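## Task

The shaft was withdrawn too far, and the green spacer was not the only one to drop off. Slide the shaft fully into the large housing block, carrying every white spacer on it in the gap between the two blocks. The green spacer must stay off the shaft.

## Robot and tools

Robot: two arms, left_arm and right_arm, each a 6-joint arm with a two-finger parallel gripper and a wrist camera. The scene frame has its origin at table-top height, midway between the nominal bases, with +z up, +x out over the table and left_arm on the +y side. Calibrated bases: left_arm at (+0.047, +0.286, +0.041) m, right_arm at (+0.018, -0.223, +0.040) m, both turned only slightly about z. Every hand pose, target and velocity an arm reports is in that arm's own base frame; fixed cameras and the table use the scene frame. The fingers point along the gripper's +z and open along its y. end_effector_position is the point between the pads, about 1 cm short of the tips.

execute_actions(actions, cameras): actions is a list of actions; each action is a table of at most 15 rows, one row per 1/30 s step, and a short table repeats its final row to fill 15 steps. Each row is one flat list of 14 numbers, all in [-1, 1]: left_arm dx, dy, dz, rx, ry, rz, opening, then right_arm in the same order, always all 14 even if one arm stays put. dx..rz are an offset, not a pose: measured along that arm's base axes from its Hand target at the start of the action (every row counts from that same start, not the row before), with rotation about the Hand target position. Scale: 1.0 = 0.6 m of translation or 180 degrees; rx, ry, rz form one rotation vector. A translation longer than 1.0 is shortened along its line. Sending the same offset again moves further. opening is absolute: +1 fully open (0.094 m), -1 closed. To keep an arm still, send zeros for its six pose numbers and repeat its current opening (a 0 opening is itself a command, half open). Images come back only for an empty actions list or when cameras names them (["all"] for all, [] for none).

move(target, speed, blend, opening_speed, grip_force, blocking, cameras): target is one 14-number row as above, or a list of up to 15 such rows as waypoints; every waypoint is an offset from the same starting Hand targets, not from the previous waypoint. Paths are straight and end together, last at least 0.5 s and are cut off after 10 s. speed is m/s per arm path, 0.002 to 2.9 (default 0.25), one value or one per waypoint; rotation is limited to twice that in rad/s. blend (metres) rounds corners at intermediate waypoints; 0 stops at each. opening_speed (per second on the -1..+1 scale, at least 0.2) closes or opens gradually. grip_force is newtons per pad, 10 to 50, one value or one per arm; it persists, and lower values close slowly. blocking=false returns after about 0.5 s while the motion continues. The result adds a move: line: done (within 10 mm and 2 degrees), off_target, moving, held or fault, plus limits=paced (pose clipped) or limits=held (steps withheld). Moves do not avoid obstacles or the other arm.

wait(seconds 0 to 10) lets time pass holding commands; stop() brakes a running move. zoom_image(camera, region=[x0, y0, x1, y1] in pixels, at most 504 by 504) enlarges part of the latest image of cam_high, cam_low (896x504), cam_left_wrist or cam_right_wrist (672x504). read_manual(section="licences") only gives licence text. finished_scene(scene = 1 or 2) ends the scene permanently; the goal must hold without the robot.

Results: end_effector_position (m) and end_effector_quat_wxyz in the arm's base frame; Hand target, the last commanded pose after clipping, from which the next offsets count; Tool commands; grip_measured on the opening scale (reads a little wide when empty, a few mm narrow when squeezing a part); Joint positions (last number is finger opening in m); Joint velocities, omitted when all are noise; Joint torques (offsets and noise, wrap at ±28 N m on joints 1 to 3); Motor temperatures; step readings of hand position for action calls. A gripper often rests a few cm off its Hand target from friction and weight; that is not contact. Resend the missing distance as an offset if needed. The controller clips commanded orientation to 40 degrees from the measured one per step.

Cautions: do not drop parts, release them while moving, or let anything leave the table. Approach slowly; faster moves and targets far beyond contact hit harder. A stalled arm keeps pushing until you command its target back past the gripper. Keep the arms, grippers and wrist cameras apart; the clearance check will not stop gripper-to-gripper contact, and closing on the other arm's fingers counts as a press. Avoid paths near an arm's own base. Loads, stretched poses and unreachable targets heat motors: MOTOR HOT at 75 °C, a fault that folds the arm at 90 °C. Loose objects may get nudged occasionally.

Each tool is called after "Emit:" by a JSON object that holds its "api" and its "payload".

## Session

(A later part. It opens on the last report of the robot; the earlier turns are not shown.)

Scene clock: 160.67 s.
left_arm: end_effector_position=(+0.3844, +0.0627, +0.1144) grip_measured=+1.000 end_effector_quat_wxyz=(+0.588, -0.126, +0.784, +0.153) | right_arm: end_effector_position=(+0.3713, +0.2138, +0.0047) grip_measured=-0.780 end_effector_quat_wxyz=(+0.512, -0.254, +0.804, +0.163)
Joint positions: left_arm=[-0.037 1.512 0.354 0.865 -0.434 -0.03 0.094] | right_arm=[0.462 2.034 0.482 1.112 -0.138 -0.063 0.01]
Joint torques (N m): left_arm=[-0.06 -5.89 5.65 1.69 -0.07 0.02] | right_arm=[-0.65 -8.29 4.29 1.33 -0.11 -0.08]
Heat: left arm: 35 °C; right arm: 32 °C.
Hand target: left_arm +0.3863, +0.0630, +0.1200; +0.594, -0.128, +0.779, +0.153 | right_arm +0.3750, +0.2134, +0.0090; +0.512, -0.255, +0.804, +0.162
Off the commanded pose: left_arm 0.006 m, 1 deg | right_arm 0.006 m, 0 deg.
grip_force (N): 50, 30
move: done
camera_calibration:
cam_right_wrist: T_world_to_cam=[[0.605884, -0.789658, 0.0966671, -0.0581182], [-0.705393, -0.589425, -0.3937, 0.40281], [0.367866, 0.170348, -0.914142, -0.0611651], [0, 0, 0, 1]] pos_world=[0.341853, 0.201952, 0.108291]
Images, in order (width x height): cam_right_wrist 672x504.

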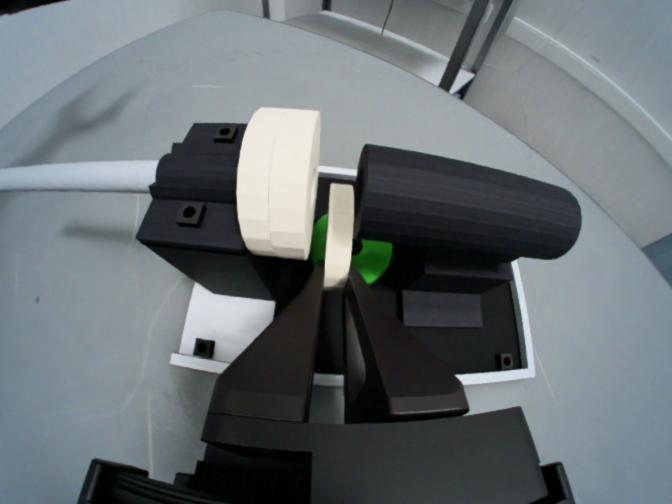

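Emit:
{"api": "move", "payload": {"target": [0,0,0,0,0,0,1, 0.0,0.0,0.025,0,0,0,-0.9], "cameras": ["cam_right_wrist"], "speed": 0.04}}

Emit:
{"api": "zoom_image", "payload": {"camera": "cam_right_wrist", "region": [220, 80, 440, 300]}}

Scene clock: 162.30 s.
left_arm: end_effector_position=(+0.3844, +0.0627, +0.1144) grip_measured=+1.000 end_effector_quat_wxyz=(+0.588, -0.126, +0.784, +0.153) | right_arm: end_effector_position=(+0.3691, +0.2126, +0.0139) grip_measured=-0.780 end_effector_quat_wxyz=(+0.502, -0.255, +0.810, +0.161)
Joint positions: left_arm=[-0.037 1.512 0.354 0.865 -0.434 -0.03 0.094] | right_arm=[0.462 1.955 0.482 1.01 -0.138 -0.063 0.01]
Joint torques (N m): left_arm=[-0.06 -6.04 5.74 1.69 -0.07 0.01] | right_arm=[-0.66 -8.18 4.79 1.48 -0.11 -0.09]
Heat: left arm: 35 °C; right arm: 32 °C.
Hand target: left_arm +0.3863, +0.0630, +0.1200; +0.594, -0.128, +0.779, +0.153 | right_arm +0.3750, +0.2134, +0.0241; +0.512, -0.255, +0.804, +0.162
Off the commanded pose: left_arm 0.006 m, 1 deg | right_arm 0.012 m, 1 deg.
grip_force (N): 50, 30
move: off_target (right_arm)
camera_calibration:
cam_right_wrist: T_world_to_cam=[[0.607833, -0.788682, 0.0922976, -0.0594031], [-0.713358, -0.59341, -0.372807, 0.407678], [0.348796, 0.160763, -0.923307, -0.0425762], [0, 0, 0, 1]] pos_world=[0.341778, 0.201914, 0.118157]
Images, in order (width x height): cam_right_wrist 672x504.

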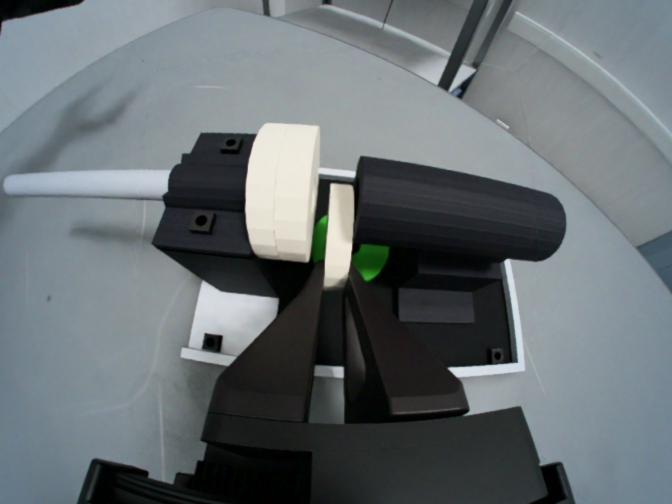

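Scaled by 2.291 from the camera's 672x504 image, which has a finer 960x720 frame.

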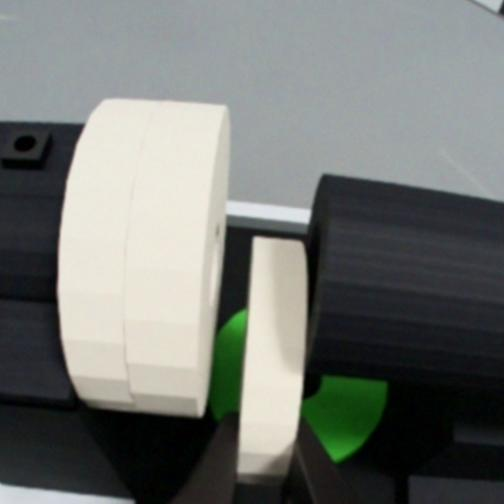

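Emit:
{"api": "move", "payload": {"target": [0,0,0,0,0,0,1, 0.002,0.006,0.025,0,0,0,-0.9], "cameras": ["cam_right_wrist"], "speed": 0.04}}

Emit:
{"api": "zoom_image", "payload": {"camera": "cam_right_wrist", "region": [220, 80, 440, 300]}}

Scene clock: 164.00 s.
left_arm: end_effector_position=(+0.3844, +0.0627, +0.1144) grip_measured=+1.000 end_effector_quat_wxyz=(+0.588, -0.126, +0.784, +0.153) | right_arm: end_effector_position=(+0.3711, +0.2136, +0.0275) grip_measured=-0.780 end_effector_quat_wxyz=(+0.501, -0.255, +0.811, +0.161)
Joint positions: left_arm=[-0.037 1.512 0.354 0.865 -0.434 -0.03 0.094] | right_arm=[0.462 1.886 0.496 0.924 -0.138 -0.063 0.01]
Joint torques (N m): left_arm=[0.03 -5.85 5.59 1.65 -0.1 -0.02] | right_arm=[0.32 -8.1 5.44 1.49 -0.01 -0.04]
Heat: left arm: 35 °C; right arm: 32 °C.
Hand target: left_arm +0.3863, +0.0630, +0.1200; +0.594, -0.128, +0.779, +0.153 | right_arm +0.3761, +0.2170, +0.0389; +0.512, -0.255, +0.804, +0.162
Off the commanded pose: left_arm 0.006 m, 1 deg | right_arm 0.013 m, 2 deg.
grip_force (N): 50, 30
move: off_target (right_arm)
camera_calibration:
cam_right_wrist: T_world_to_cam=[[0.608035, -0.788583, 0.0918191, -0.0611523], [-0.714117, -0.593786, -0.370749, 0.415027], [0.346888, 0.159859, -0.924183, -0.0300076], [0, 0, 0, 1]] pos_world=[0.34397, 0.203011, 0.131754]
Images, in order (width x height): cam_right_wrist 672x504.

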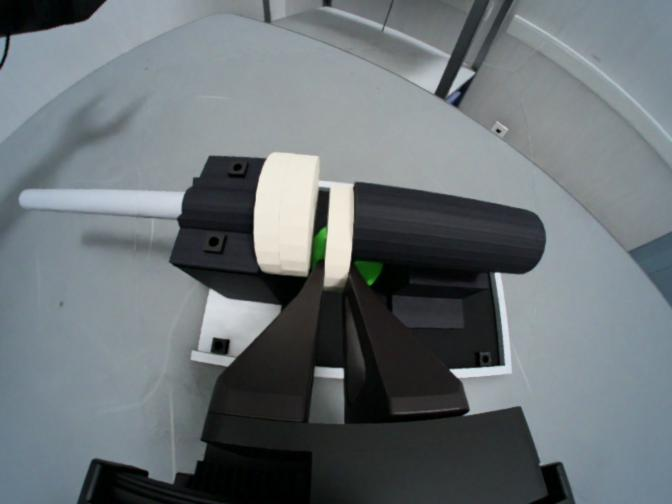

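Scaled by 2.291 from the camera's 672x504 image, which has a finer 960x720 frame.

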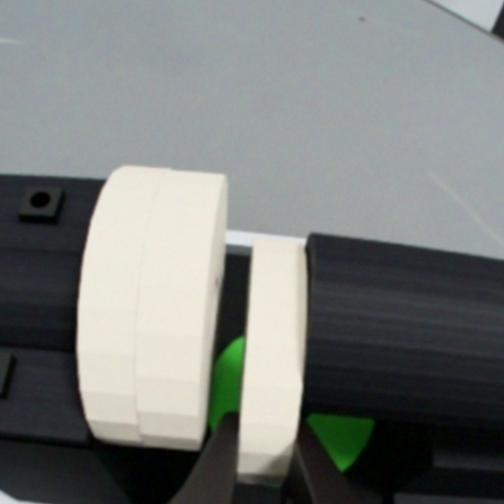

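Emit:
{"api": "move", "payload": {"target": [0,0,0,0,0,0,1, -0.001,0.0045,0.02,0,0,0,-0.9], "cameras": ["cam_right_wrist"], "speed": 0.04}}

Emit:
{"api": "zoom_image", "payload": {"camera": "cam_right_wrist", "region": [220, 80, 440, 300]}}

Scene clock: 165.43 s.
left_arm: end_effector_position=(+0.3844, +0.0627, +0.1144) grip_measured=+1.000 end_effector_quat_wxyz=(+0.588, -0.126, +0.784, +0.153) | right_arm: end_effector_position=(+0.3683, +0.2155, +0.0357) grip_measured=-0.780 end_effector_quat_wxyz=(+0.495, -0.259, +0.813, +0.162)
Joint positions: left_arm=[-0.037 1.512 0.354 0.865 -0.434 -0.03 0.094] | right_arm=[0.469 1.83 0.503 0.847 -0.138 -0.063 0.01]
Joint torques (N m): left_arm=[-0.06 -5.79 5.76 1.65 -0.09 -0.06] | right_arm=[0.65 -8.08 6.08 1.56 0.08 0]
Heat: left arm: 35 °C; right arm: 33 °C.
Hand target: left_arm +0.3863, +0.0630, +0.1200; +0.594, -0.128, +0.779, +0.153 | right_arm +0.3755, +0.2198, +0.0511; +0.512, -0.255, +0.804, +0.162
Off the commanded pose: left_arm 0.006 m, 1 deg | right_arm 0.017 m, 2 deg.
grip_force (N): 50, 30
move: off_target (right_arm)
camera_calibration:
cam_right_wrist: T_world_to_cam=[[0.614487, -0.783866, 0.0892195, -0.0619912], [-0.714387, -0.600844, -0.358659, 0.418434], [0.334748, 0.156654, -0.929195, -0.0164346], [0, 0, 0, 1]] pos_world=[0.342518, 0.205396, 0.140335]
Images, in order (width x height): cam_right_wrist 672x504.

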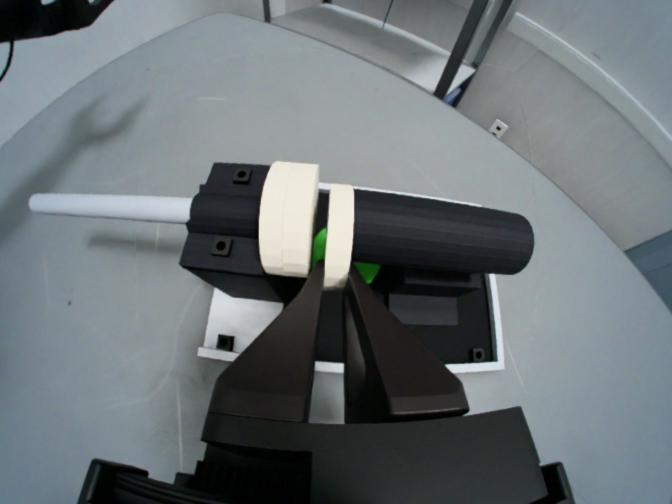

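Scaled by 2.291 from the camera's 672x504 image, which has a finer 960x720 frame.

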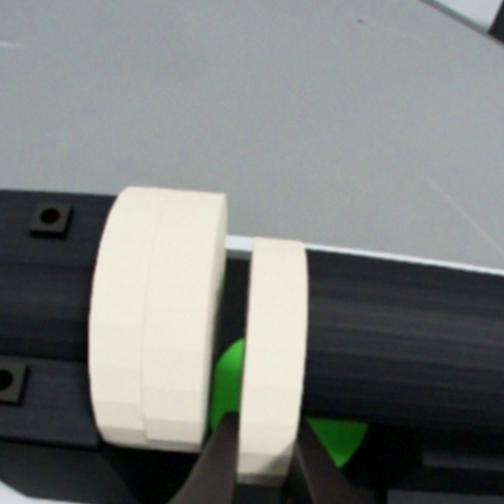

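Emit:
{"api": "wait", "payload": {"seconds": 0.1, "cameras": ["cam_low","cam_high"]}}

Emit:
{"api": "zoom_image", "payload": {"camera": "cam_low", "region": [350, 225, 440, 300]}}

Emit:
{"api": "zoom_image", "payload": {"camera": "cam_high", "region": [410, 180, 520, 330]}}

Scene clock: 166.47 s.
left_arm: end_effector_position=(+0.3844, +0.0627, +0.1144) grip_measured=+1.000 end_effector_quat_wxyz=(+0.588, -0.126, +0.784, +0.153) | right_arm: end_effector_position=(+0.3683, +0.2155, +0.0356) grip_measured=-0.780 end_effector_quat_wxyz=(+0.495, -0.259, +0.814, +0.162)
Joint positions: left_arm=[-0.037 1.512 0.354 0.865 -0.434 -0.03 0.094] | right_arm=[0.469 1.83 0.503 0.847 -0.138 -0.063 0.01]
Joint torques (N m): left_arm=[-0.06 -5.93 5.65 1.7 -0.1 0] | right_arm=[0.64 -8.03 6.09 1.55 0.08 0]
Heat: left arm: 35 °C; right arm: 33 °C.
Hand target: left_arm +0.3863, +0.0630, +0.1200; +0.594, -0.128, +0.779, +0.153 | right_arm +0.3755, +0.2198, +0.0510; +0.512, -0.255, +0.804, +0.162
Tool commands: left_gripper/opening=+1.0 right_gripper/opening=-0.9
Off the commanded pose: left_arm 0.006 m, 1 deg | right_arm 0.017 m, 2 deg.
grip_force (N): 50, 30
wait: 0.10 s; at rest from the start
Images, in order (width x height): cam_high 896x504, cam_low 896x504.

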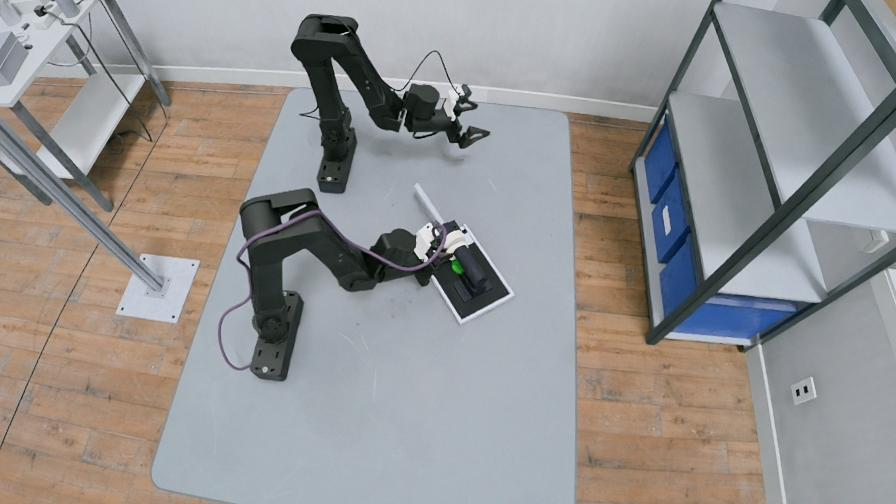

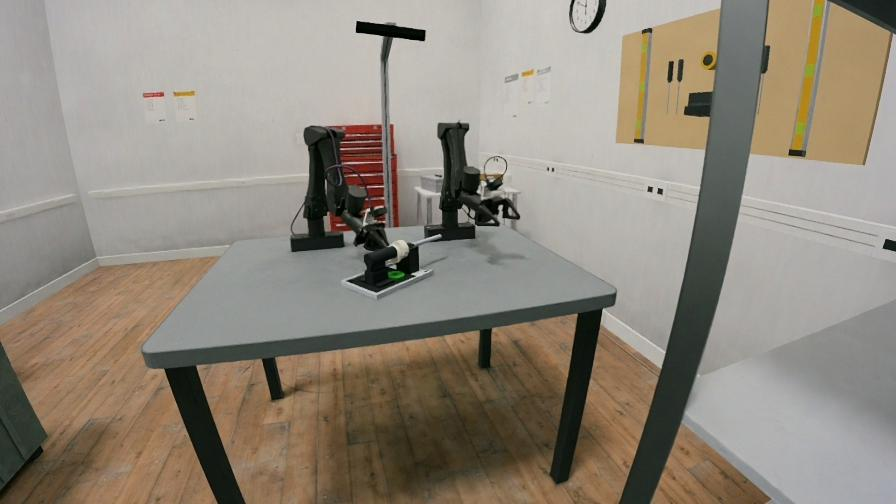

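Scaled by 5.600 from the camera's 896x504 image, which has a finer 1280x720 frame.

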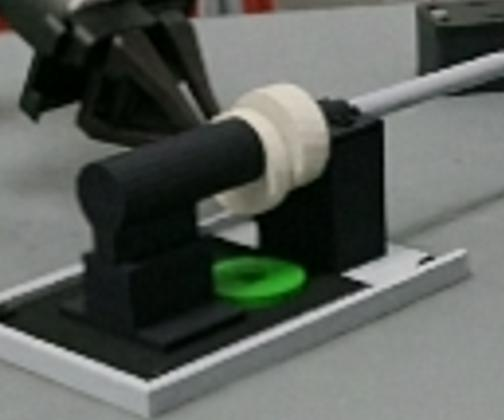

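Scaled by 3.360 from the camera's 896x504 image, which has a finer 1280x720 frame.

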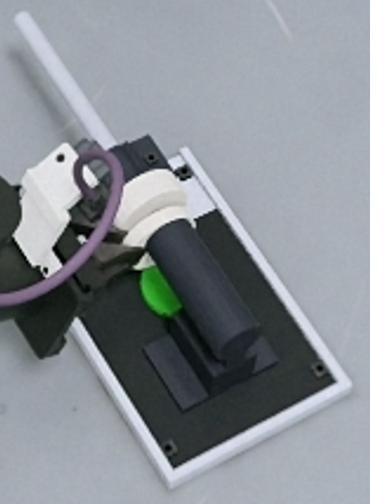

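Emit:
{"api": "move", "payload": {"target": [0,0,0,0,0,0,1, 0.0065,0.0065,0.0095,0,0,0,-0.9], "cameras": ["cam_right_wrist","cam_low"], "speed": 0.04}}

Emit:
{"api": "zoom_image", "payload": {"camera": "cam_right_wrist", "region": [220, 80, 440, 300]}}

Emit:
{"api": "zoom_image", "payload": {"camera": "cam_low", "region": [350, 225, 440, 300]}}

Scene clock: 168.30 s.
left_arm: end_effector_position=(+0.3844, +0.0627, +0.1144) grip_measured=+1.000 end_effector_quat_wxyz=(+0.588, -0.126, +0.784, +0.153) | right_arm: end_effector_position=(+0.3683, +0.2170, +0.0343) grip_measured=-0.780 end_effector_quat_wxyz=(+0.484, -0.261, +0.820, +0.160)
Joint positions: left_arm=[-0.037 1.512 0.354 0.865 -0.434 -0.03 0.094] | right_arm=[0.474 1.819 0.522 0.791 -0.134 -0.063 0.01]
Joint torques (N m): left_arm=[0.13 -5.91 5.49 1.67 -0.08 -0.04] | right_arm=[0.76 -8.21 6.69 1.74 0.09 0.03]
Heat: left arm: 35 °C; right arm: 33 °C.
Hand target: left_arm +0.3863, +0.0630, +0.1200; +0.594, -0.128, +0.779, +0.153 | right_arm +0.3793, +0.2237, +0.0566; +0.512, -0.255, +0.804, +0.162
Off the commanded pose: left_arm 0.006 m, 1 deg | right_arm 0.026 m, 4 deg.
grip_force (N): 50, 30
move: off_target (right_arm)
camera_calibration:
cam_right_wrist: T_world_to_cam=[[0.617446, -0.781885, 0.0861208, -0.0621227], [-0.721314, -0.60646, -0.334532, 0.421762], [0.313794, 0.144435, -0.938441, -0.00718532], [0, 0, 0, 1]] pos_world=[0.344835, 0.208247, 0.1397]
Images, in order (width x height): cam_low 896x504, cam_right_wrist 672x504.

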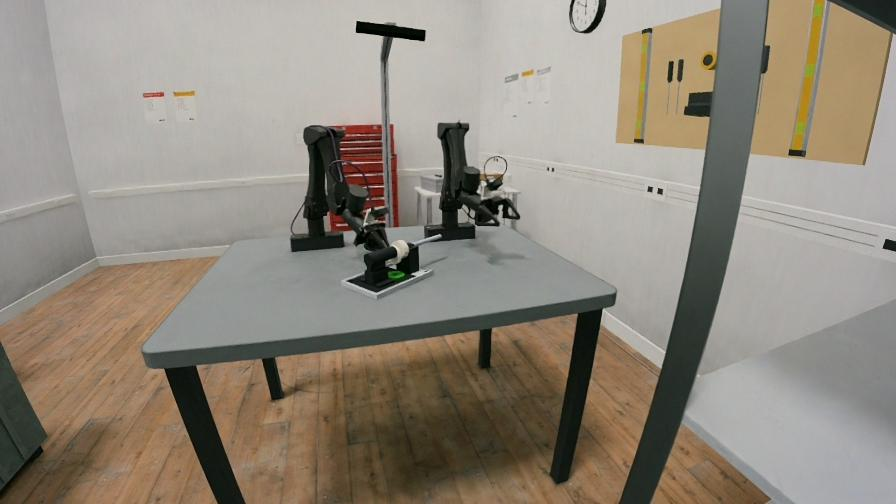

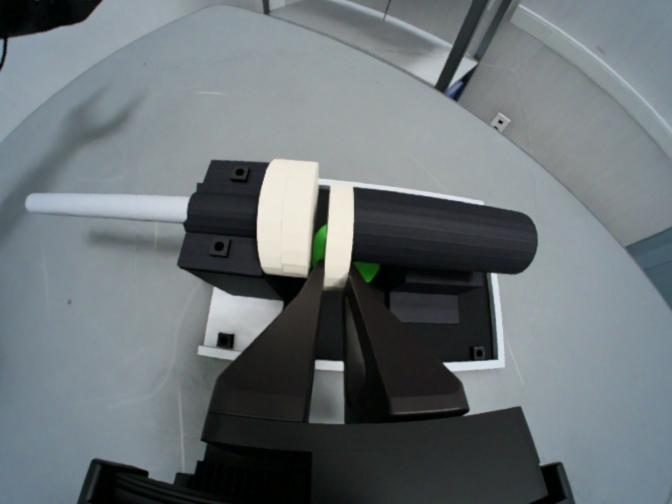

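Scaled by 2.291 from the camera's 672x504 image, which has a finer 960x720 frame.

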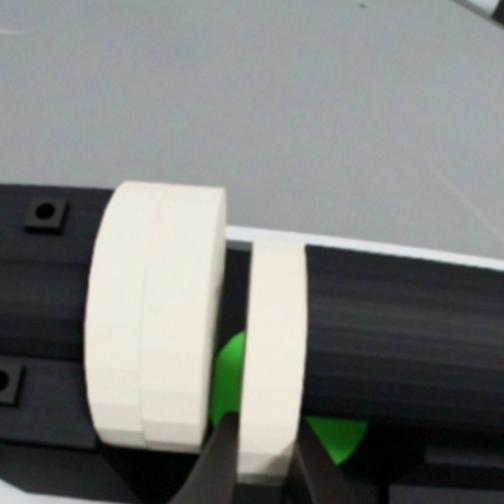

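Scaled by 5.600 from the camera's 896x504 image, which has a finer 1280x720 frame.

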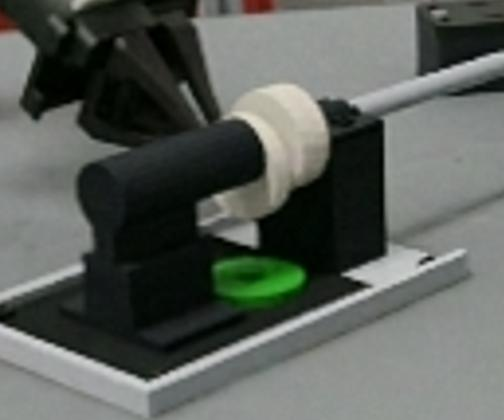

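Emit:
{"api": "move", "payload": {"target": [[0,0,0,0,0,0,1, -0.0072,-0.0172,-0.03,0,0,0,-0.9],[0,0,0,0,0,0,1, -0.0072,-0.0172,-0.094,0,0,0,-0.9]], "cameras": ["cam_right_wrist"], "speed": 0.05, "blend": [0.003,0]}}

Emit:
{"api": "zoom_image", "payload": {"camera": "cam_right_wrist", "region": [220, 80, 440, 300]}}

Scene clock: 171.23 s.
left_arm: end_effector_position=(+0.3844, +0.0627, +0.1144) grip_measured=+1.000 end_effector_quat_wxyz=(+0.588, -0.126, +0.784, +0.153) | right_arm: end_effector_position=(+0.3770, +0.2175, +0.0066) grip_measured=-0.780 end_effector_quat_wxyz=(+0.516, -0.255, +0.801, +0.165)
Joint positions: left_arm=[-0.037 1.512 0.354 0.865 -0.434 -0.03 0.094] | right_arm=[0.462 2.045 0.506 1.109 -0.142 -0.063 0.01]
Joint torques (N m): left_arm=[0.09 -5.91 5.57 1.66 -0.09 0.01] | right_arm=[-0.73 -5.75 2.56 1.75 -0.08 -0.09]
Heat: left arm: 35 °C; right arm: 33 °C.
Hand target: left_arm +0.3863, +0.0630, +0.1200; +0.594, -0.128, +0.779, +0.153 | right_arm +0.3751, +0.2133, +0.0003; +0.512, -0.255, +0.804, +0.162
Off the commanded pose: left_arm 0.006 m, 1 deg | right_arm 0.008 m, 1 deg.
grip_force (N): 50, 30
move: done
camera_calibration:
cam_right_wrist: T_world_to_cam=[[0.608048, -0.78794, 0.0970969, -0.0600096], [-0.699754, -0.589687, -0.403254, 0.407813], [0.374997, 0.177254, -0.909922, -0.0664578], [0, 0, 0, 1]] pos_world=[0.346779, 0.204978, 0.109807]
Images, in order (width x height): cam_right_wrist 672x504.

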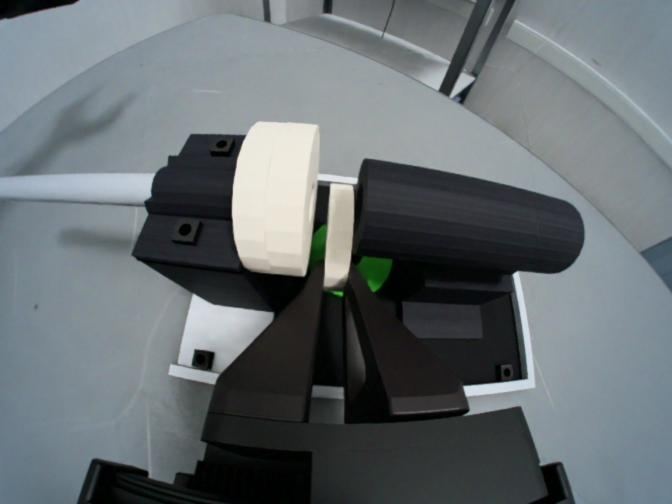

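Scaled by 2.291 from the camera's 672x504 image, which has a finer 960x720 frame.

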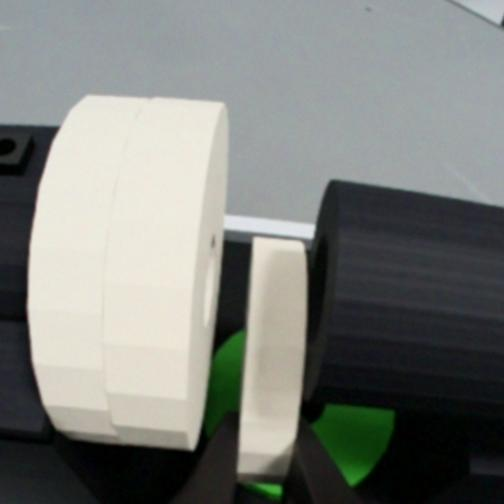

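Emit:
{"api": "move", "payload": {"target": [[0,0,0,0,0,0,1, -0.012,-0.0085,-0.01,0,0,0,-0.9],[0,0,0,0,0,0,1, -0.012,-0.0085,-0.01,0,0,0,-0.55]], "cameras": ["cam_right_wrist"], "speed": 0.05}}

Emit:
{"api": "zoom_image", "payload": {"camera": "cam_right_wrist", "region": [220, 80, 440, 300]}}

Scene clock: 173.10 s.
left_arm: end_effector_position=(+0.3844, +0.0627, +0.1144) grip_measured=+1.000 end_effector_quat_wxyz=(+0.588, -0.126, +0.784, +0.153) | right_arm: end_effector_position=(+0.3714, +0.2125, +0.0039) grip_measured=-0.552 end_effector_quat_wxyz=(+0.522, -0.253, +0.797, +0.167)
Joint positions: left_arm=[-0.037 1.512 0.354 0.865 -0.434 -0.03 0.094] | right_arm=[0.455 2.066 0.471 1.179 -0.148 -0.063 0.021]
Joint torques (N m): left_arm=[-0.03 -5.97 5.72 1.69 -0.08 -0.01] | right_arm=[-0.55 -5.53 2.3 1.63 -0.07 -0.11]
Heat: left arm: 35 °C; right arm: 34 °C.
Hand target: left_arm +0.3863, +0.0630, +0.1200; +0.594, -0.128, +0.779, +0.153 | right_arm +0.3679, +0.2083, -0.0057; +0.512, -0.255, +0.804, +0.162
Off the commanded pose: left_arm 0.006 m, 1 deg | right_arm 0.011 m, 1 deg.
grip_force (N): 50, 30
move: off_target (right_arm); target 2's new opening was sent with right_arm's hand 0.012 m and 1 deg from that target
camera_calibration:
cam_right_wrist: T_world_to_cam=[[0.605623, -0.78977, 0.0973892, -0.0589221], [-0.695996, -0.58505, -0.416302, 0.397521], [0.38576, 0.184339, -0.903996, -0.0714559], [0, 0, 0, 1]] pos_world=[0.339922, 0.199207, 0.106631]
Images, in order (width x height): cam_right_wrist 672x504.

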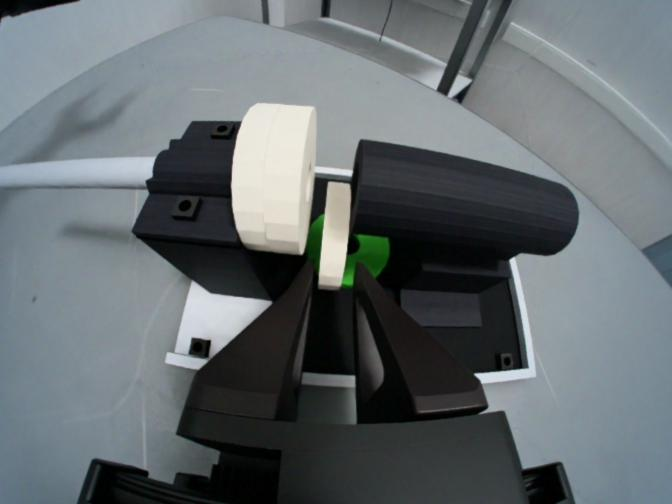

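Scaled by 2.291 from the camera's 672x504 image, which has a finer 960x720 frame.

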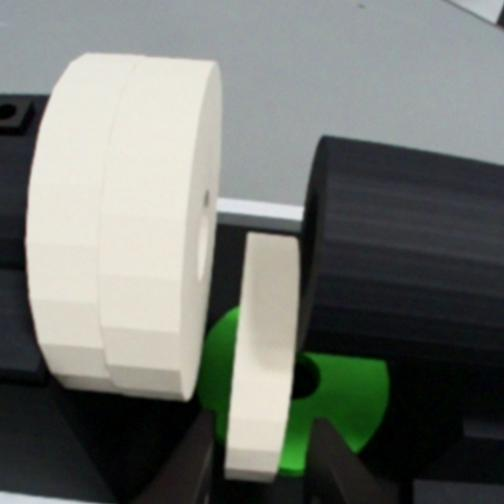

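Emit:
{"api": "move", "payload": {"target": [0,0,0,0,0,0,1, -0.011,-0.006,0.036,0,0,0,-0.55], "cameras": ["cam_right_wrist"], "speed": 0.05}}

Emit:
{"api": "zoom_image", "payload": {"camera": "cam_right_wrist", "region": [220, 80, 440, 300]}}

Scene clock: 175.20 s.
left_arm: end_effector_position=(+0.3844, +0.0627, +0.1144) grip_measured=+1.000 end_effector_quat_wxyz=(+0.588, -0.126, +0.784, +0.153) | right_arm: end_effector_position=(+0.3634, +0.2086, +0.0164) grip_measured=-0.552 end_effector_quat_wxyz=(+0.517, -0.253, +0.801, +0.166)
Joint positions: left_arm=[-0.037 1.512 0.354 0.865 -0.434 -0.03 0.094] | right_arm=[0.455 1.967 0.438 1.101 -0.148 -0.063 0.021]
Joint torques (N m): left_arm=[-0.1 -5.83 5.57 1.68 -0.1 -0.02] | right_arm=[-0.69 -7.75 2.58 1.42 -0.08 -0.11]
Heat: left arm: 35 °C; right arm: 34 °C.
Hand target: left_arm +0.3863, +0.0630, +0.1200; +0.594, -0.128, +0.779, +0.153 | right_arm +0.3612, +0.2047, +0.0158; +0.512, -0.255, +0.804, +0.162
Off the commanded pose: left_arm 0.006 m, 1 deg | right_arm 0.004 m, 1 deg.
grip_force (N): 50, 30
move: done
camera_calibration:
cam_right_wrist: T_world_to_cam=[[0.606704, -0.789243, 0.0948998, -0.0588917], [-0.700658, -0.587321, -0.405132, 0.396953], [0.375484, 0.179303, -0.90932, -0.0514625], [0, 0, 0, 1]] pos_world=[0.333182, 0.195887, 0.119611]
Images, in order (width x height): cam_right_wrist 672x504.

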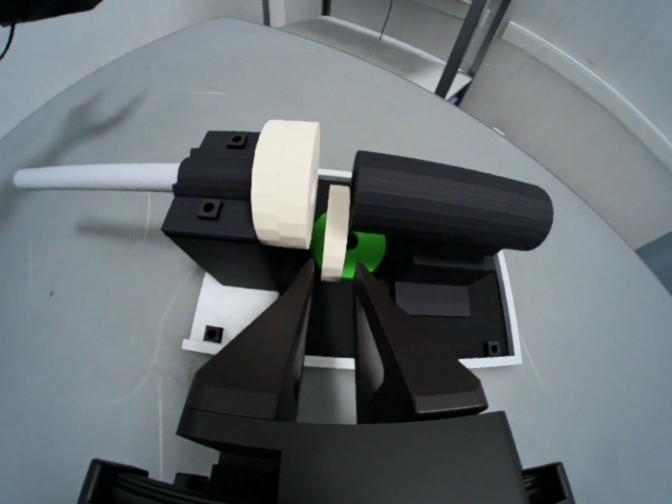

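Scaled by 2.291 from the camera's 672x504 image, which has a finer 960x720 frame.

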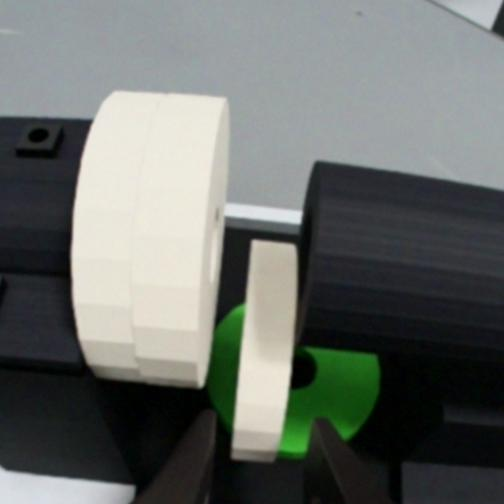

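Emit:
{"api": "move", "payload": {"target": [0,0,0,0,0,0,1, 0,0,0,0,0,0,-0.95], "cameras": ["cam_right_wrist"], "speed": 0.05, "grip_force": [50,40], "opening_speed": 0.4}}

Emit:
{"api": "zoom_image", "payload": {"camera": "cam_right_wrist", "region": [220, 80, 440, 300]}}

Scene clock: 176.83 s.
left_arm: end_effector_position=(+0.3844, +0.0627, +0.1144) grip_measured=+1.000 end_effector_quat_wxyz=(+0.588, -0.126, +0.784, +0.153) | right_arm: end_effector_position=(+0.3634, +0.2086, +0.0163) grip_measured=-0.948 end_effector_quat_wxyz=(+0.516, -0.253, +0.801, +0.166)
Joint positions: left_arm=[-0.037 1.512 0.354 0.865 -0.434 -0.03 0.094] | right_arm=[0.455 1.967 0.438 1.1 -0.148 -0.063 0.002]
Joint torques (N m): left_arm=[0.01 -5.94 5.57 1.63 -0.09 -0.04] | right_arm=[-0.7 -7.72 2.61 1.43 -0.08 -0.11]
Heat: left arm: 35 °C; right arm: 34 °C.
Hand target: left_arm +0.3863, +0.0630, +0.1200; +0.594, -0.128, +0.779, +0.153 | right_arm +0.3612, +0.2047, +0.0158; +0.512, -0.255, +0.804, +0.162
Off the commanded pose: left_arm 0.006 m, 1 deg | right_arm 0.004 m, 1 deg.
grip_force (N): 50, 40
move: done
camera_calibration:
cam_right_wrist: T_world_to_cam=[[0.606794, -0.789188, 0.0947771, -0.0588979], [-0.7009, -0.587486, -0.404475, 0.396904], [0.374887, 0.179004, -0.909625, -0.0513504], [0, 0, 0, 1]] pos_world=[0.333179, 0.195886, 0.11941]
Images, in order (width x height): cam_right_wrist 672x504.

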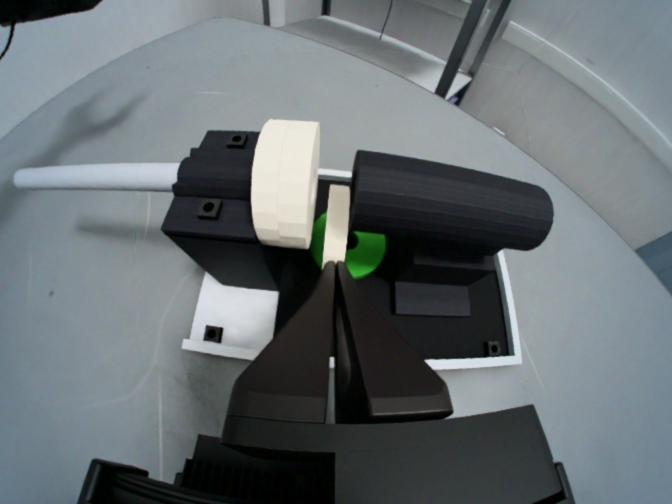

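Scaled by 2.291 from the camera's 672x504 image, which has a finer 960x720 frame.

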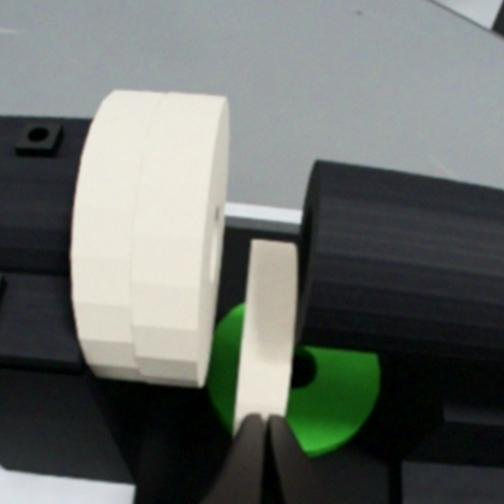

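Emit:
{"api": "move", "payload": {"target": [[0,0,0,0,0,0,1, 0,0,0,0,0,0,-0.55],[0,0,0,0,0,0,1, 0.008,0.0055,-0.012,0,0,0,-0.55]], "cameras": ["cam_right_wrist"], "speed": 0.05}}

Emit:
{"api": "zoom_image", "payload": {"camera": "cam_right_wrist", "region": [220, 80, 440, 300]}}

Scene clock: 179.80 s.
left_arm: end_effector_position=(+0.3844, +0.0627, +0.1144) grip_measured=+1.000 end_effector_quat_wxyz=(+0.588, -0.126, +0.784, +0.153) | right_arm: end_effector_position=(+0.3621, +0.2079, +0.0103) grip_measured=-0.552 end_effector_quat_wxyz=(+0.511, -0.254, +0.805, +0.165)
Joint positions: left_arm=[-0.037 1.512 0.354 0.865 -0.434 -0.03 0.094] | right_arm=[0.455 1.984 0.438 1.104 -0.148 -0.063 0.021]
Joint torques (N m): left_arm=[-0.02 -5.94 5.55 1.67 -0.1 -0.05] | right_arm=[-0.39 -5.29 4.46 1.63 -0.04 -0.1]
Heat: left arm: 36 °C; right arm: 34 °C.
Hand target: left_arm +0.3863, +0.0630, +0.1200; +0.594, -0.128, +0.779, +0.153 | right_arm +0.3660, +0.2080, +0.0086; +0.512, -0.255, +0.804, +0.162
Off the commanded pose: left_arm 0.006 m, 1 deg | right_arm 0.004 m, 0 deg.
grip_force (N): 50, 40
move: done
camera_calibration:
cam_right_wrist: T_world_to_cam=[[0.607884, -0.788663, 0.0921296, -0.0585299], [-0.705687, -0.589793, -0.39262, 0.395325], [0.363982, 0.173653, -0.915075, -0.0510502], [0, 0, 0, 1]] pos_world=[0.333136, 0.195865, 0.11389]
Images, in order (width x height): cam_right_wrist 672x504.

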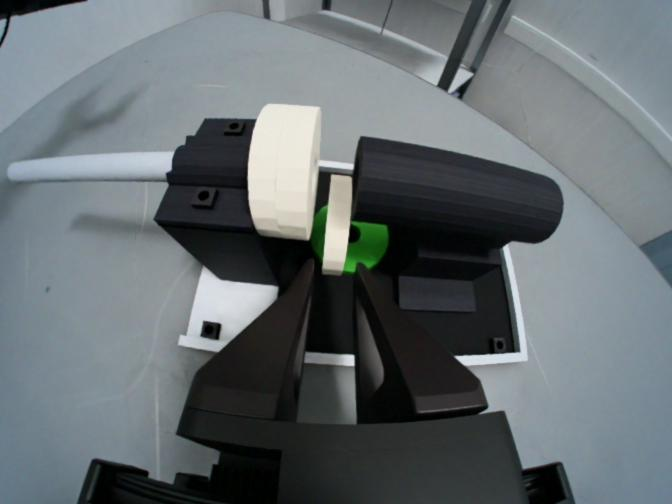

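Scaled by 2.291 from the camera's 672x504 image, which has a finer 960x720 frame.

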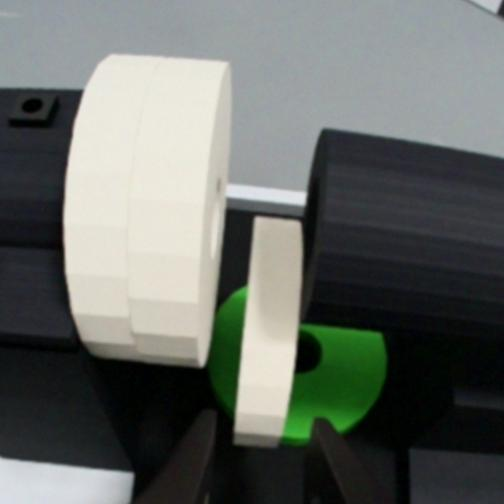

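Emit:
{"api": "move", "payload": {"target": [0,0,0,0,0,0,1, 0.008,0.0055,0.0,0,0,0,-0.55], "cameras": ["cam_right_wrist"], "speed": 0.05}}

Emit:
{"api": "zoom_image", "payload": {"camera": "cam_right_wrist", "region": [220, 80, 440, 300]}}

Scene clock: 180.90 s.
left_arm: end_effector_position=(+0.3844, +0.0627, +0.1144) grip_measured=+1.000 end_effector_quat_wxyz=(+0.588, -0.126, +0.784, +0.153) | right_arm: end_effector_position=(+0.3690, +0.2113, +0.0144) grip_measured=-0.552 end_effector_quat_wxyz=(+0.518, -0.253, +0.800, +0.166)
Joint positions: left_arm=[-0.037 1.512 0.354 0.865 -0.434 -0.03 0.094] | right_arm=[0.455 1.992 0.462 1.104 -0.148 -0.063 0.021]
Joint torques (N m): left_arm=[0.02 -5.85 5.63 1.68 -0.11 -0.03] | right_arm=[-0.03 -5.34 4.46 1.51 -0.02 -0.08]
Heat: left arm: 36 °C; right arm: 34 °C.
Hand target: left_arm +0.3863, +0.0630, +0.1200; +0.594, -0.128, +0.779, +0.153 | right_arm +0.3708, +0.2113, +0.0086; +0.512, -0.255, +0.804, +0.162
Off the commanded pose: left_arm 0.006 m, 1 deg | right_arm 0.006 m, 1 deg.
grip_force (N): 50, 40
move: done
camera_calibration:
cam_right_wrist: T_world_to_cam=[[0.606472, -0.789359, 0.0954188, -0.0598173], [-0.699663, -0.586824, -0.407564, 0.401204], [0.377709, 0.180415, -0.908178, -0.0569365], [0, 0, 0, 1]] pos_world=[0.33849, 0.198491, 0.117516]
Images, in order (width x height): cam_right_wrist 672x504.

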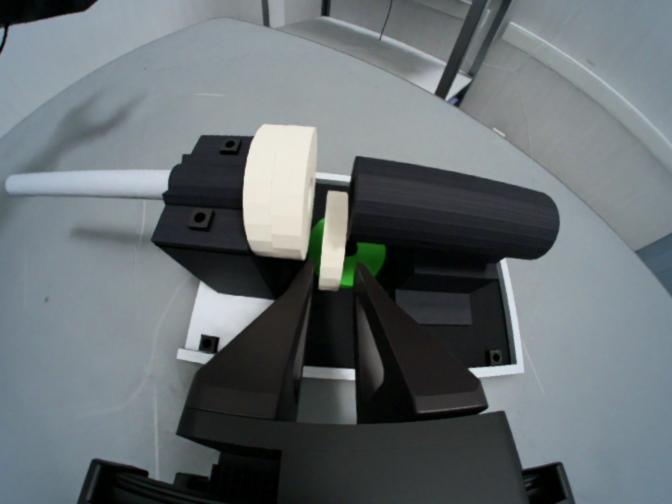

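Scaled by 2.291 from the camera's 672x504 image, which has a finer 960x720 frame.

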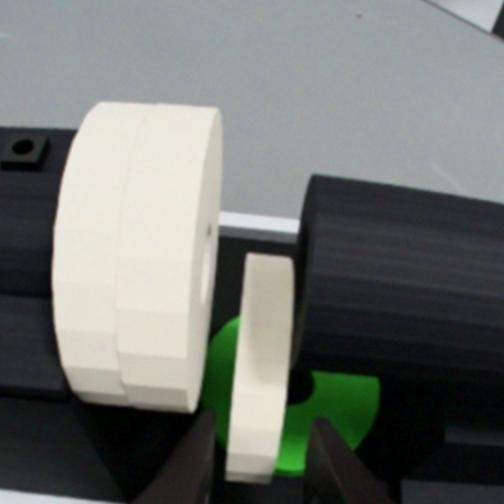

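Emit:
{"api": "move", "payload": {"target": [0,0,0,0,0,0,1, 0,0,0,0,0,0,-0.9], "cameras": ["cam_right_wrist"], "opening_speed": 0.4}}

Emit:
{"api": "zoom_image", "payload": {"camera": "cam_right_wrist", "region": [220, 80, 440, 300]}}

Scene clock: 182.30 s.
left_arm: end_effector_position=(+0.3844, +0.0627, +0.1144) grip_measured=+1.000 end_effector_quat_wxyz=(+0.588, -0.126, +0.784, +0.153) | right_arm: end_effector_position=(+0.3689, +0.2115, +0.0144) grip_measured=-0.793 end_effector_quat_wxyz=(+0.518, -0.254, +0.800, +0.167)
Joint positions: left_arm=[-0.037 1.512 0.354 0.865 -0.434 -0.03 0.094] | right_arm=[0.455 1.992 0.462 1.104 -0.149 -0.063 0.01]
Joint torques (N m): left_arm=[-0.12 -5.82 5.7 1.69 -0.13 0.01] | right_arm=[-0.05 -5.35 4.46 1.51 -0.01 -0.09]
Heat: left arm: 36 °C; right arm: 34 °C.
Hand target: left_arm +0.3863, +0.0630, +0.1200; +0.594, -0.128, +0.779, +0.153 | right_arm +0.3709, +0.2113, +0.0086; +0.512, -0.255, +0.804, +0.162
Off the commanded pose: left_arm 0.006 m, 1 deg | right_arm 0.006 m, 1 deg.
grip_force (N): 50, 40
move: done
camera_calibration:
cam_right_wrist: T_world_to_cam=[[0.607345, -0.788743, 0.0949603, -0.0601172], [-0.699112, -0.587409, -0.407668, 0.401076], [0.377325, 0.181207, -0.908179, -0.0569254], [0, 0, 0, 1]] pos_world=[0.338388, 0.198494, 0.117516]
Images, in order (width x height): cam_right_wrist 672x504.

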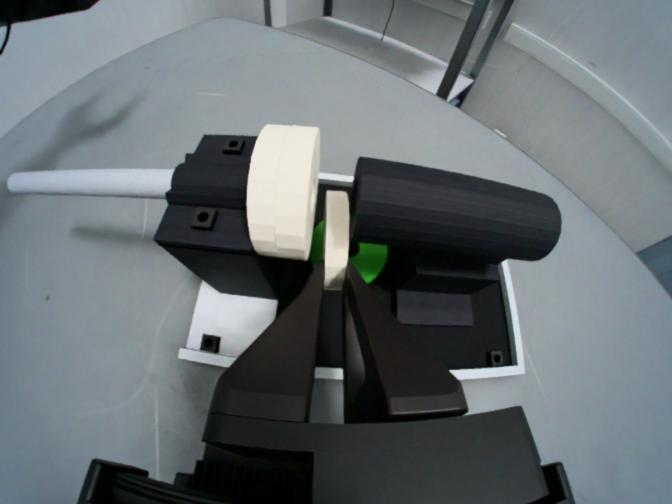

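Scaled by 2.291 from the camera's 672x504 image, which has a finer 960x720 frame.

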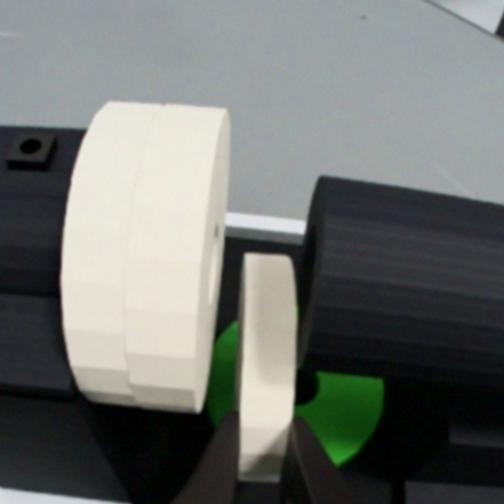

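Emit:
{"api": "move", "payload": {"target": [0,0,0,0,0,0,1, 0.0,0.0,0.045,0,0,0,-0.95], "cameras": ["cam_right_wrist"], "speed": 0.04}}

Emit:
{"api": "zoom_image", "payload": {"camera": "cam_right_wrist", "region": [220, 80, 440, 300]}}

Scene clock: 184.27 s.
left_arm: end_effector_position=(+0.3844, +0.0627, +0.1144) grip_measured=+1.000 end_effector_quat_wxyz=(+0.588, -0.126, +0.784, +0.153) | right_arm: end_effector_position=(+0.3649, +0.2095, +0.0249) grip_measured=-0.793 end_effector_quat_wxyz=(+0.501, -0.255, +0.811, +0.164)
Joint positions: left_arm=[-0.037 1.512 0.354 0.865 -0.434 -0.03 0.094] | right_arm=[0.455 1.884 0.465 0.952 -0.149 -0.063 0.01]
Joint torques (N m): left_arm=[0.2 -5.91 5.6 1.66 -0.11 -0.02] | right_arm=[-0.06 -7.88 5.23 1.46 0 -0.08]
Heat: left arm: 36 °C; right arm: 34 °C.
Hand target: left_arm +0.3863, +0.0630, +0.1200; +0.594, -0.128, +0.779, +0.153 | right_arm +0.3708, +0.2113, +0.0356; +0.512, -0.255, +0.804, +0.162
Off the commanded pose: left_arm 0.006 m, 1 deg | right_arm 0.012 m, 2 deg.
grip_force (N): 50, 40
move: off_target (right_arm)
camera_calibration:
cam_right_wrist: T_world_to_cam=[[0.610618, -0.787146, 0.0868716, -0.061512], [-0.713291, -0.594323, -0.371478, 0.407114], [0.344037, 0.164866, -0.924369, -0.0296647], [0, 0, 0, 1]] pos_world=[0.338157, 0.198429, 0.129156]
Images, in order (width x height): cam_right_wrist 672x504.

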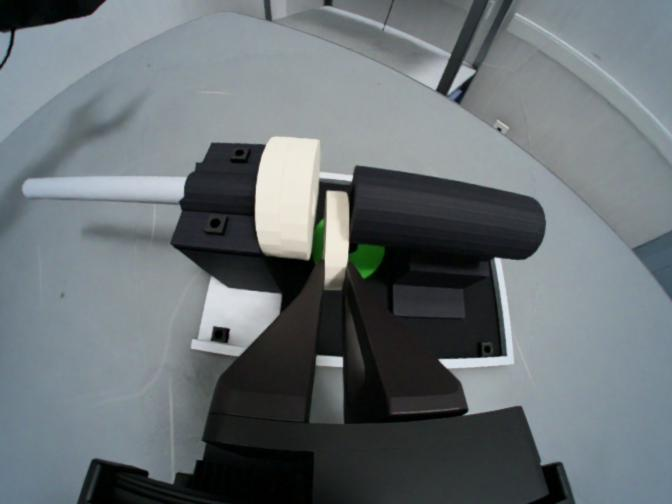

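Scaled by 2.291 from the camera's 672x504 image, which has a finer 960x720 frame.

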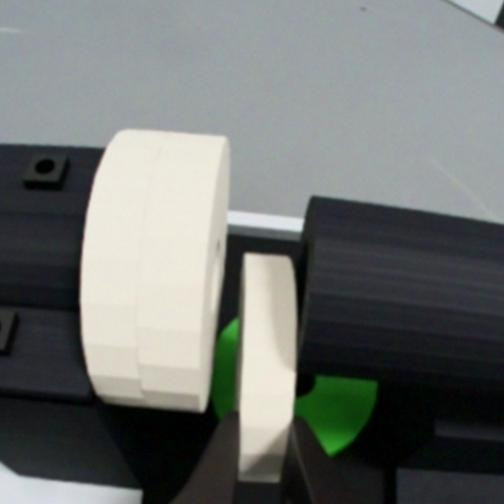

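Emit:
{"api": "move", "payload": {"target": [0,0,0,0,0,0,1, 0.01,0.007,0.025,0,0,0,-0.95], "cameras": ["cam_right_wrist"], "speed": 0.04}}

Emit:
{"api": "zoom_image", "payload": {"camera": "cam_right_wrist", "region": [220, 80, 440, 300]}}

Scene clock: 185.53 s.
left_arm: end_effector_position=(+0.3844, +0.0627, +0.1144) grip_measured=+1.000 end_effector_quat_wxyz=(+0.588, -0.126, +0.784, +0.153) | right_arm: end_effector_position=(+0.3699, +0.2126, +0.0372) grip_measured=-0.793 end_effector_quat_wxyz=(+0.497, -0.256, +0.812, +0.165)
Joint positions: left_arm=[-0.037 1.512 0.354 0.865 -0.434 -0.03 0.094] | right_arm=[0.456 1.828 0.501 0.853 -0.151 -0.063 0.01]
Joint torques (N m): left_arm=[-0.08 -5.91 5.59 1.68 -0.11 -0.04] | right_arm=[0.34 -7.84 6.01 1.5 0.06 -0.07]
Heat: left arm: 36 °C; right arm: 34 °C.
Hand target: left_arm +0.3863, +0.0630, +0.1200; +0.594, -0.128, +0.779, +0.153 | right_arm +0.3769, +0.2155, +0.0508; +0.512, -0.255, +0.804, +0.162
Off the commanded pose: left_arm 0.006 m, 1 deg | right_arm 0.015 m, 2 deg.
grip_force (N): 50, 40
move: off_target (right_arm)
camera_calibration:
cam_right_wrist: T_world_to_cam=[[0.613108, -0.785479, 0.0843825, -0.064377], [-0.714414, -0.596869, -0.365186, 0.417874], [0.337211, 0.163614, -0.927103, -0.0175674], [0, 0, 0, 1]] pos_world=[0.343929, 0.201724, 0.141747]
Images, in order (width x height): cam_right_wrist 672x504.

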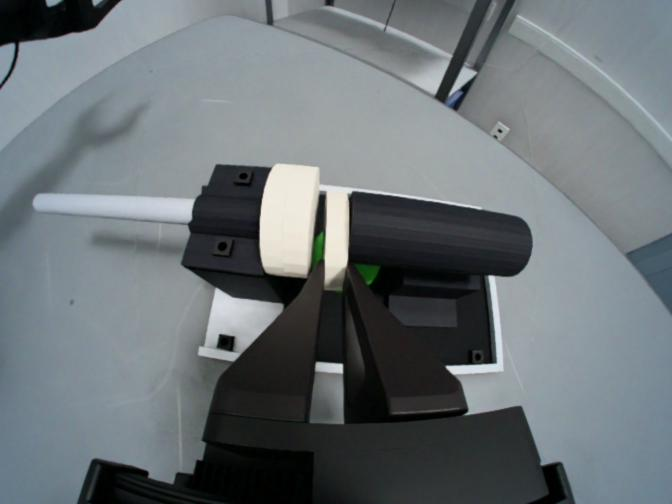

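Scaled by 2.291 from the camera's 672x504 image, which has a finer 960x720 frame.

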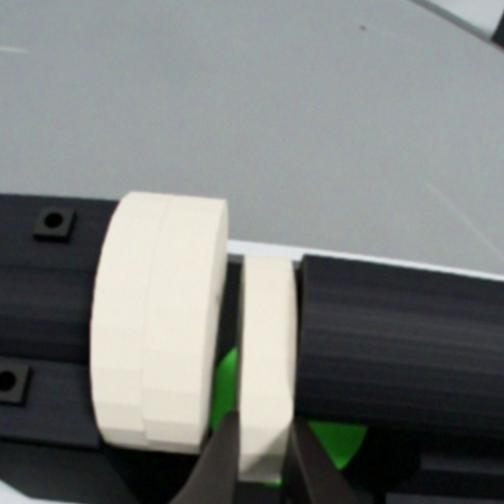

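Emit:
{"api": "move", "payload": {"target": [[0,0,0,0,0,0,1, -0.01,-0.007,-0.05,0,0,0,-0.95],[0,0,0,0,0,0,1, -0.01,-0.007,-0.076,0,0,0,-0.95],[0,0,0,0,0,0,1, -0.01,-0.007,-0.076,0,0,0,-0.6],[0,0,0,0,0,0,1, -0.0175,-0.0125,-0.084,0,0,0,-0.6]], "cameras": ["cam_right_wrist"], "speed": 0.05, "blend": [0.003,0,0,0]}}

Emit:
{"api": "zoom_image", "payload": {"camera": "cam_right_wrist", "region": [220, 80, 440, 300]}}

Scene clock: 190.20 s.
left_arm: end_effector_position=(+0.3844, +0.0627, +0.1144) grip_measured=+1.000 end_effector_quat_wxyz=(+0.588, -0.126, +0.784, +0.153) | right_arm: end_effector_position=(+0.3691, +0.2124, +0.0091) grip_measured=-0.602 end_effector_quat_wxyz=(+0.520, -0.254, +0.798, +0.168)
Joint positions: left_arm=[-0.037 1.512 0.354 0.865 -0.434 -0.03 0.094] | right_arm=[0.456 2.031 0.463 1.149 -0.152 -0.063 0.019]
Joint torques (N m): left_arm=[-0.1 -6.04 5.6 1.72 -0.08 -0.02] | right_arm=[-0.47 -5.48 2.47 1.66 -0.01 -0.11]
Heat: left arm: 36 °C; right arm: 35 °C.
Hand target: left_arm +0.3863, +0.0630, +0.1200; +0.594, -0.128, +0.779, +0.153 | right_arm +0.3665, +0.2080, +0.0004; +0.512, -0.255, +0.804, +0.162
Off the commanded pose: left_arm 0.006 m, 1 deg | right_arm 0.010 m, 1 deg.
grip_force (N): 50, 40
move: done
camera_calibration:
cam_right_wrist: T_world_to_cam=[[0.609306, -0.787205, 0.095156, -0.0600847], [-0.694949, -0.587939, -0.413972, 0.39829], [0.381827, 0.186107, -0.905302, -0.0646975], [0, 0, 0, 1]] pos_world=[0.338104, 0.198912, 0.112027]
Images, in order (width x height): cam_right_wrist 672x504.

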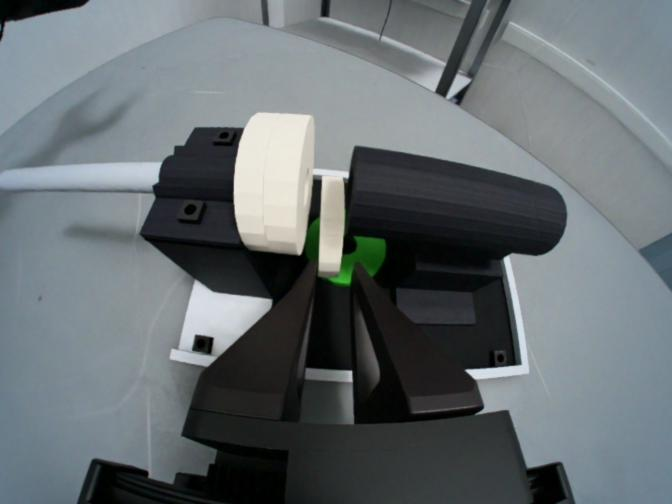

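Scaled by 2.291 from the camera's 672x504 image, which has a finer 960x720 frame.

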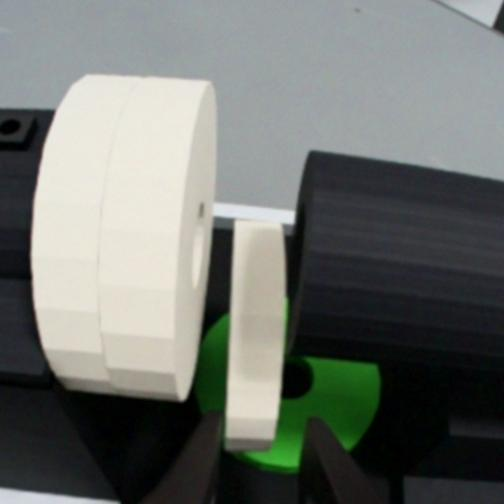

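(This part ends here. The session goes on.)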